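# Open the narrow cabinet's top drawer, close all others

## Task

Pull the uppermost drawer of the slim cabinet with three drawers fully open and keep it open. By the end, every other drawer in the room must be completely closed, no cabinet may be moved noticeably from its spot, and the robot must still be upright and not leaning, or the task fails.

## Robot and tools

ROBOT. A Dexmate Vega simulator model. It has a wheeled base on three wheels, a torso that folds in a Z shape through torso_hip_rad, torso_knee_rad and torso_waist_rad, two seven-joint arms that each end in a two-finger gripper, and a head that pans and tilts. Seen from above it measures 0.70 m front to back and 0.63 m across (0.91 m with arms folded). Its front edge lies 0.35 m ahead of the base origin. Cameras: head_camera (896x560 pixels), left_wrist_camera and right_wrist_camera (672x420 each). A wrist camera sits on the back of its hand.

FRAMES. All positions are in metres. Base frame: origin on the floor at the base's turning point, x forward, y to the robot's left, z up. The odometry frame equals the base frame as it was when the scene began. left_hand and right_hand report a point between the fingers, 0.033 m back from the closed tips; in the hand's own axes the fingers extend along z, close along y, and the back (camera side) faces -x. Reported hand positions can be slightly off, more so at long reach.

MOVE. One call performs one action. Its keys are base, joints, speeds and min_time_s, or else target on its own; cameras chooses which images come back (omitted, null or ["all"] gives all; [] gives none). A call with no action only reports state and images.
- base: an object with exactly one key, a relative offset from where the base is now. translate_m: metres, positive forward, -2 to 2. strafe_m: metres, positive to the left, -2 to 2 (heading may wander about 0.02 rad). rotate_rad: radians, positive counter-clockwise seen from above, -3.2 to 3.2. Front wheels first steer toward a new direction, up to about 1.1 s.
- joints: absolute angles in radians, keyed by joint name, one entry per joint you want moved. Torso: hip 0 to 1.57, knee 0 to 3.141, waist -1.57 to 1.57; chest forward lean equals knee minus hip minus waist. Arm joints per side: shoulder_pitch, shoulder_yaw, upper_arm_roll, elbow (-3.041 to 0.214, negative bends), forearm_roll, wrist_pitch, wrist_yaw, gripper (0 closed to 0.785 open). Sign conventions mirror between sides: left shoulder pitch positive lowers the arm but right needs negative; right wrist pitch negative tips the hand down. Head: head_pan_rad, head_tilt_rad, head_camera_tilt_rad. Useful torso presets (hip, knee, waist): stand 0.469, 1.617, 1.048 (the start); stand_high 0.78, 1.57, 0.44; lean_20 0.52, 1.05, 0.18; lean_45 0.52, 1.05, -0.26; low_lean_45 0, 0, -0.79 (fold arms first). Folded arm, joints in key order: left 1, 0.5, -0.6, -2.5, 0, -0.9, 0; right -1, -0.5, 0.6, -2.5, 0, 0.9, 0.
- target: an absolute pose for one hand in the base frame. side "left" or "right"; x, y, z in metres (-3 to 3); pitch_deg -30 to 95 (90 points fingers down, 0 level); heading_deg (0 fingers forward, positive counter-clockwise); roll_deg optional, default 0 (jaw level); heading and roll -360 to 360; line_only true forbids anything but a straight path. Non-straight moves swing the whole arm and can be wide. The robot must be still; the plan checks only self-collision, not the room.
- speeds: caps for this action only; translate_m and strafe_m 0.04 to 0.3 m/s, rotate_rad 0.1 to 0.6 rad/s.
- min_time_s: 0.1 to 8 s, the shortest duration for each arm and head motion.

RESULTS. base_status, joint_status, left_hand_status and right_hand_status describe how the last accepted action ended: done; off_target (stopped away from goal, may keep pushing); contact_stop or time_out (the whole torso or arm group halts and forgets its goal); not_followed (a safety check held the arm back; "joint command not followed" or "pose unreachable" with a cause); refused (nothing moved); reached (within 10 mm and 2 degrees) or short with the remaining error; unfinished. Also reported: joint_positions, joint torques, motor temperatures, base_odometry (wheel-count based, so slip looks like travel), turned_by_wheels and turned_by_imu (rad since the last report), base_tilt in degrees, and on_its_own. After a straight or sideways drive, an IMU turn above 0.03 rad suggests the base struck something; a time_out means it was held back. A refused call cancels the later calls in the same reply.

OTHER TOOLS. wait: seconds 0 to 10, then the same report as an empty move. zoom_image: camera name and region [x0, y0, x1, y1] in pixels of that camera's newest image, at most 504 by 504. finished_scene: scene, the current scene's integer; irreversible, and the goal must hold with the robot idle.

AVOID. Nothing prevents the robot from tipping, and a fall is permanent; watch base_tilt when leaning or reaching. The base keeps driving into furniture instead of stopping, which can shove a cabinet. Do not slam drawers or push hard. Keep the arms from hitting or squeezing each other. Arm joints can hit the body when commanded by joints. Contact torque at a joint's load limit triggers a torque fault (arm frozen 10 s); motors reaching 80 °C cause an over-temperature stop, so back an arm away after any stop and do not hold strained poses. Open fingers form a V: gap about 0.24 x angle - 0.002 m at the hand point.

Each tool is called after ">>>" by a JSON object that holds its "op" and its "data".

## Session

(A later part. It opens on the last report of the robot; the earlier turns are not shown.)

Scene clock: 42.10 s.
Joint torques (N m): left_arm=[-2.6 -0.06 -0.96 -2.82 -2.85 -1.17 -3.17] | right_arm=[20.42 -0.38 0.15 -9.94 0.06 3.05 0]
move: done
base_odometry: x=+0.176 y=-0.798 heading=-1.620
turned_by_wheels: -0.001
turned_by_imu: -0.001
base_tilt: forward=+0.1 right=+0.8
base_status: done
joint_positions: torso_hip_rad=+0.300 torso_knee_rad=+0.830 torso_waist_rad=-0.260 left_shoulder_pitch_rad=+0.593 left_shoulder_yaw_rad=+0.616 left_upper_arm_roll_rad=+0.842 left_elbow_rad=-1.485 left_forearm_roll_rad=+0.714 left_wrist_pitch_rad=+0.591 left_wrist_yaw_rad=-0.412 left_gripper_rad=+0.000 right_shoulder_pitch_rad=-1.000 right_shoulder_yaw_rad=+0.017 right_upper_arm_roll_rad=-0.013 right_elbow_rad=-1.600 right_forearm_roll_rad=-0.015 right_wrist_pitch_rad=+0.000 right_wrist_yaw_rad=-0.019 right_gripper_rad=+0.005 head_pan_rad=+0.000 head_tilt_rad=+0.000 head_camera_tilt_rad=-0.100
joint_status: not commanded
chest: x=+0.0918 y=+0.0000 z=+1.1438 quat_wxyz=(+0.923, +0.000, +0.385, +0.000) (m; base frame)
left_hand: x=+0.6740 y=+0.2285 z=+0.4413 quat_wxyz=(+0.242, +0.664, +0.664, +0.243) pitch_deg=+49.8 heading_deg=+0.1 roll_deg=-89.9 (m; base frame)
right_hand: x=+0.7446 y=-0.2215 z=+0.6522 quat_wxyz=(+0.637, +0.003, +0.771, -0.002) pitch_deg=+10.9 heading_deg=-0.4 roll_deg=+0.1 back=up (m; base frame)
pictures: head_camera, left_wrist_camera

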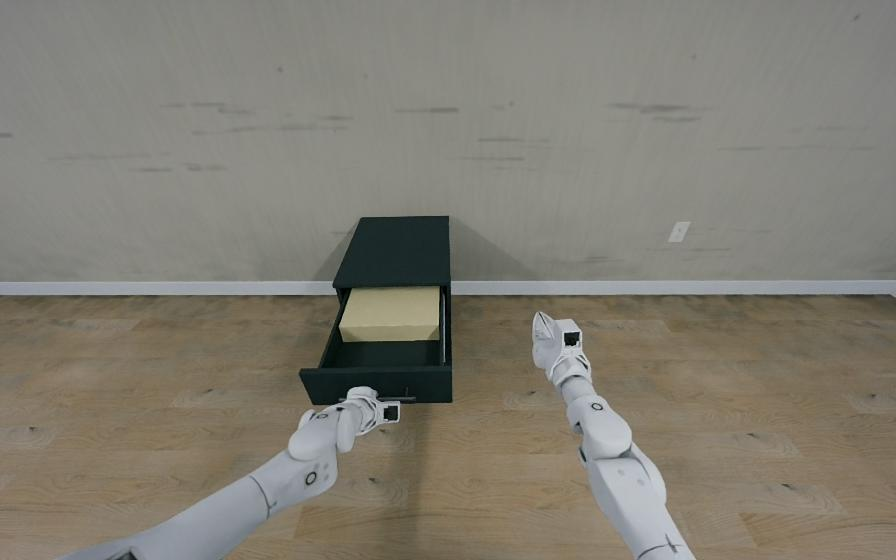

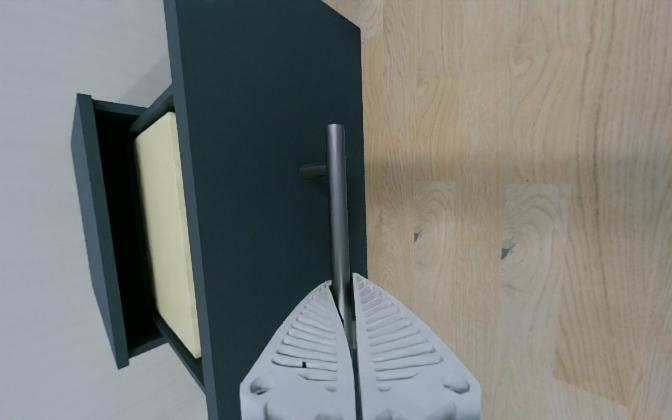

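>>> {"op": "move", "data": {"joints": {"left_gripper_rad": 0.16}, "cameras": ["left_wrist_camera"]}}

>>> {"op": "move", "data": {"target": {"side": "left", "x": 0.621, "y": 0.228, "z": 0.50, "pitch_deg": 50, "heading_deg": 0, "roll_deg": -90, "line_only": true}, "cameras": ["head_camera", "left_wrist_camera"]}}

>>> {"op": "zoom_image", "data": {"camera": "head_camera", "region": [290, 210, 540, 420]}}

Scene clock: 43.13 s.
Joint torques (N m): left_arm=[-11.98 -0.38 -5.49 -4.7 1.05 -0.15 0.39] | right_arm=[22.26 -1.67 0.61 -7.62 0.04 2.63 -0.21]
move: done
base_odometry: x=+0.176 y=-0.798 heading=-1.620
turned_by_wheels: +0.000
turned_by_imu: +0.000
base_tilt: forward=+0.1 right=+0.8
base_status: not commanded
joint_positions: torso_hip_rad=+0.300 torso_knee_rad=+0.830 torso_waist_rad=-0.260 left_shoulder_pitch_rad=+0.594 left_shoulder_yaw_rad=+0.616 left_upper_arm_roll_rad=+0.842 left_elbow_rad=-1.484 left_forearm_roll_rad=+0.713 left_wrist_pitch_rad=+0.591 left_wrist_yaw_rad=-0.414 left_gripper_rad=+0.160 right_shoulder_pitch_rad=-1.000 right_shoulder_yaw_rad=+0.017 right_upper_arm_roll_rad=-0.013 right_elbow_rad=-1.600 right_forearm_roll_rad=-0.015 right_wrist_pitch_rad=+0.000 right_wrist_yaw_rad=-0.019 right_gripper_rad=+0.005 head_pan_rad=+0.000 head_tilt_rad=+0.000 head_camera_tilt_rad=-0.100
joint_status: all done
chest: x=+0.0919 y=+0.0000 z=+1.1438 quat_wxyz=(+0.923, +0.000, +0.385, +0.000) (m; base frame)
left_hand: x=+0.6731 y=+0.2282 z=+0.4404 quat_wxyz=(+0.242, +0.664, +0.664, +0.242) pitch_deg=+50.0 heading_deg=+0.0 roll_deg=-90.0 (m; base frame)
right_hand: x=+0.7446 y=-0.2215 z=+0.6521 quat_wxyz=(+0.637, +0.003, +0.771, -0.002) pitch_deg=+10.9 heading_deg=-0.4 roll_deg=+0.1 back=up (m; base frame)
pictures: left_wrist_camera

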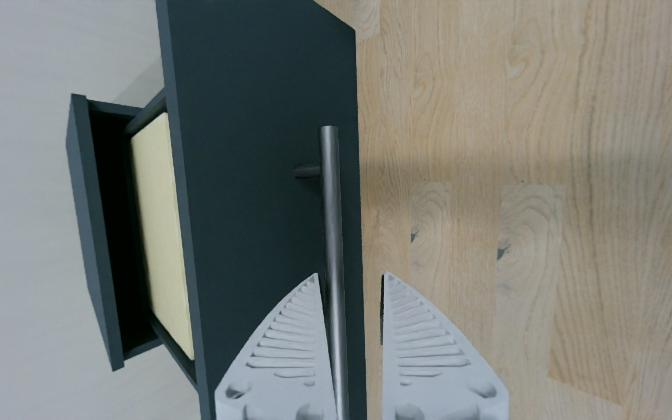

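Scene clock: 46.07 s.
Joint torques (N m): left_arm=[-10.6 5.38 -12.39 -5.3 1.99 0.31 0.5] | right_arm=[21.26 0.43 0.24 -8.51 0.09 2.73 -0.11]
move: done
base_odometry: x=+0.176 y=-0.798 heading=-1.620
turned_by_wheels: +0.000
turned_by_imu: +0.000
base_tilt: forward=+0.1 right=+0.8
base_status: not commanded
joint_positions: torso_hip_rad=+0.300 torso_knee_rad=+0.830 torso_waist_rad=-0.260 left_shoulder_pitch_rad=+0.744 left_shoulder_yaw_rad=+0.794 left_upper_arm_roll_rad=+0.794 left_elbow_rad=-1.900 left_forearm_roll_rad=+0.763 left_wrist_pitch_rad=+0.780 left_wrist_yaw_rad=-0.542 left_gripper_rad=+0.160 right_shoulder_pitch_rad=-1.000 right_shoulder_yaw_rad=+0.017 right_upper_arm_roll_rad=-0.013 right_elbow_rad=-1.600 right_forearm_roll_rad=-0.015 right_wrist_pitch_rad=+0.000 right_wrist_yaw_rad=-0.019 right_gripper_rad=+0.005 head_pan_rad=+0.000 head_tilt_rad=+0.000 head_camera_tilt_rad=-0.100
joint_status: not commanded
chest: x=+0.0919 y=+0.0000 z=+1.1438 quat_wxyz=(+0.923, +0.000, +0.385, +0.000) (m; base frame)
left_hand: x=+0.6214 y=+0.2279 z=+0.4993 quat_wxyz=(+0.242, +0.665, +0.664, +0.242) pitch_deg=+50.0 heading_deg=+0.0 roll_deg=+90.0 (m; base frame)
left_hand_status: reached (straight line, planned for 1.6 s): 1 mm and 0.0 deg off.
right_hand: x=+0.7446 y=-0.2215 z=+0.6521 quat_wxyz=(+0.637, +0.003, +0.771, -0.002) pitch_deg=+10.9 heading_deg=-0.4 roll_deg=+0.1 back=up (m; base frame)
pictures: head_camera, left_wrist_camera

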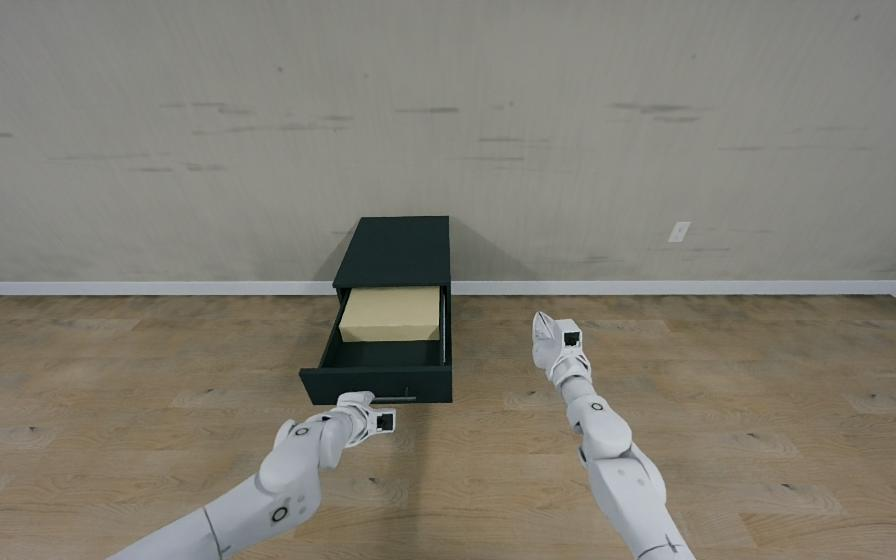

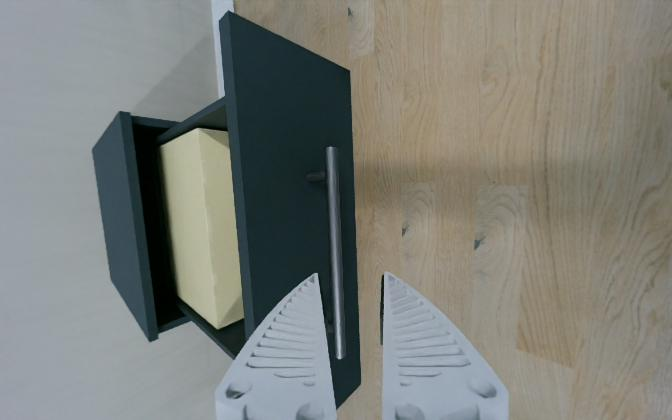

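Scaled by 2.016 from the camera's 896x560 image, which has a finer 960x600 frame.

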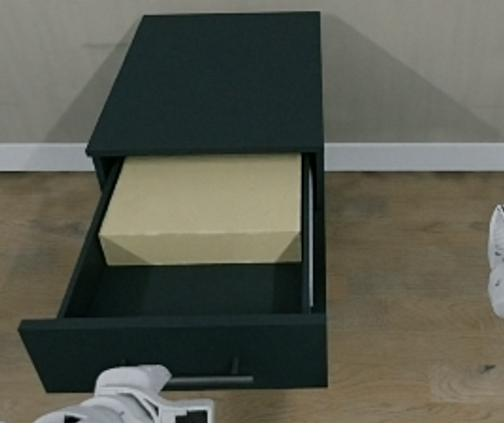

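>>> {"op": "move", "data": {"base": {"translate_m": -0.3}, "joints": {"head_pan_rad": 2.6, "head_camera_tilt_rad": 0.88}, "cameras": ["head_camera", "right_wrist_camera", "left_wrist_camera"]}}

Scene clock: 49.50 s.
Joint torques (N m): left_arm=[-11.12 5.75 -12.2 -5.76 1.95 0.53 0.69] | right_arm=[21.85 -1.17 0.49 -8.83 0.06 3.48 -0.17]
move: done
base_odometry: x=+0.191 y=-0.499 heading=-1.620
turned_by_wheels: -0.001
turned_by_imu: +0.000
base_tilt: forward=+0.1 right=+0.8
base_status: done
joint_positions: torso_hip_rad=+0.300 torso_knee_rad=+0.830 torso_waist_rad=-0.260 left_shoulder_pitch_rad=+0.746 left_shoulder_yaw_rad=+0.796 left_upper_arm_roll_rad=+0.794 left_elbow_rad=-1.903 left_forearm_roll_rad=+0.764 left_wrist_pitch_rad=+0.782 left_wrist_yaw_rad=-0.544 left_gripper_rad=+0.160 right_shoulder_pitch_rad=-1.000 right_shoulder_yaw_rad=+0.017 right_upper_arm_roll_rad=-0.013 right_elbow_rad=-1.600 right_forearm_roll_rad=-0.015 right_wrist_pitch_rad=+0.000 right_wrist_yaw_rad=-0.019 right_gripper_rad=+0.005 head_pan_rad=+2.600 head_tilt_rad=+0.000 head_camera_tilt_rad=+0.880
joint_status: all done
chest: x=+0.0919 y=+0.0000 z=+1.1438 quat_wxyz=(+0.923, +0.000, +0.385, +0.000) (m; base frame)
left_hand: x=+0.6208 y=+0.2278 z=+0.4998 quat_wxyz=(+0.242, +0.665, +0.664, +0.242) pitch_deg=+50.0 heading_deg=+0.0 roll_deg=+90.0 (m; base frame)
right_hand: x=+0.7446 y=-0.2215 z=+0.6521 quat_wxyz=(+0.637, +0.003, +0.771, -0.002) pitch_deg=+10.9 heading_deg=-0.4 roll_deg=+0.1 back=up (m; base frame)
pictures: head_camera, left_wrist_camera, right_wrist_camera

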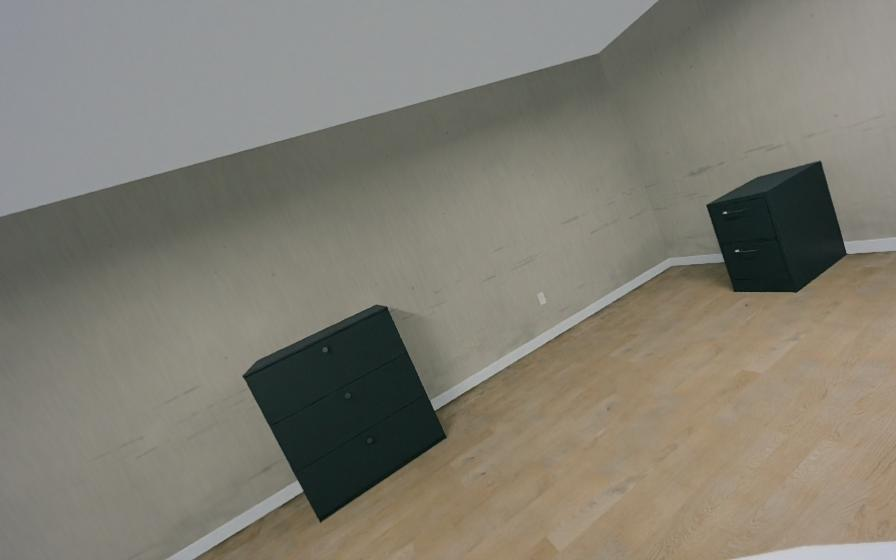

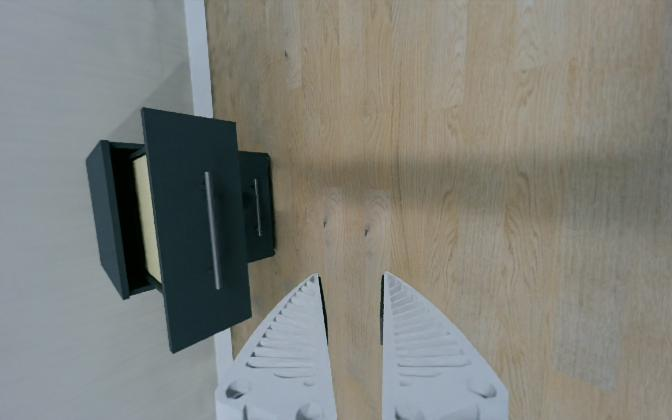

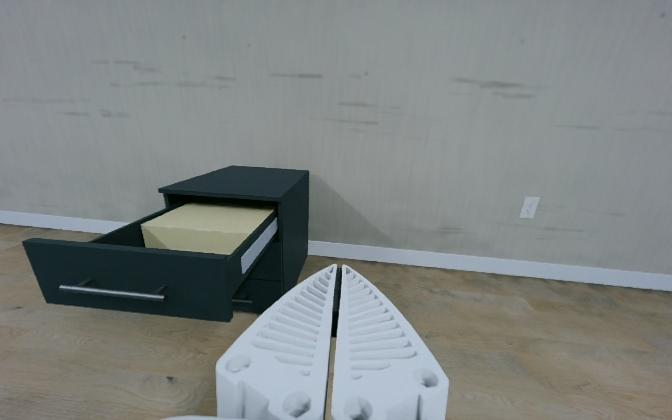

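>>> {"op": "zoom_image", "data": {"camera": "head_camera", "region": [230, 290, 460, 530]}}

>>> {"op": "zoom_image", "data": {"camera": "head_camera", "region": [690, 150, 860, 310]}}

>>> {"op": "zoom_image", "data": {"camera": "right_wrist_camera", "region": [10, 140, 340, 340]}}

Scaled by 2.100 from the camera's 896x560 image, which has a finer 960x600 frame.

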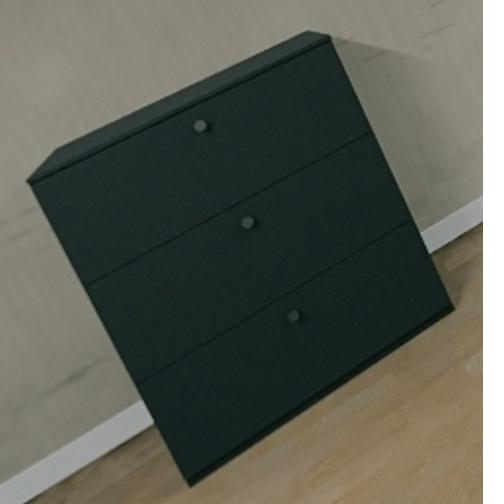

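Scaled by 2.965 from the camera's 896x560 image, which has a finer 960x600 frame.

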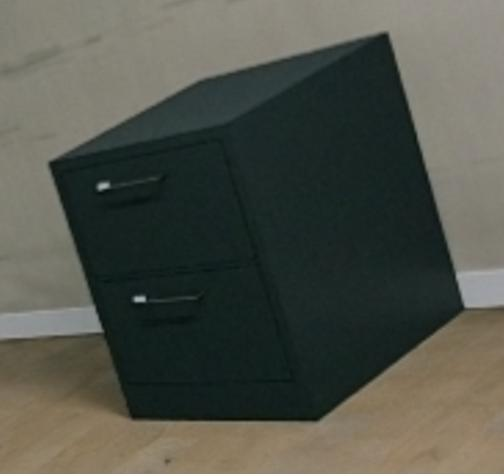

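Scaled by 1.527 from the camera's 672x420 image, which has a finer 960x600 frame.

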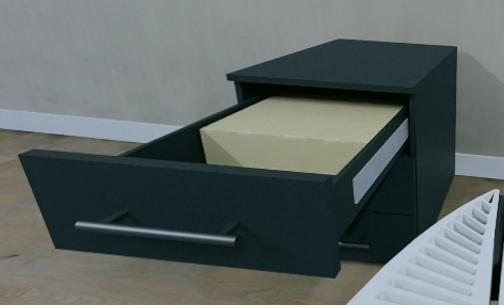

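>>> {"op": "finished_scene", "data": {"scene": 3}}

The scene is finished: the task was done.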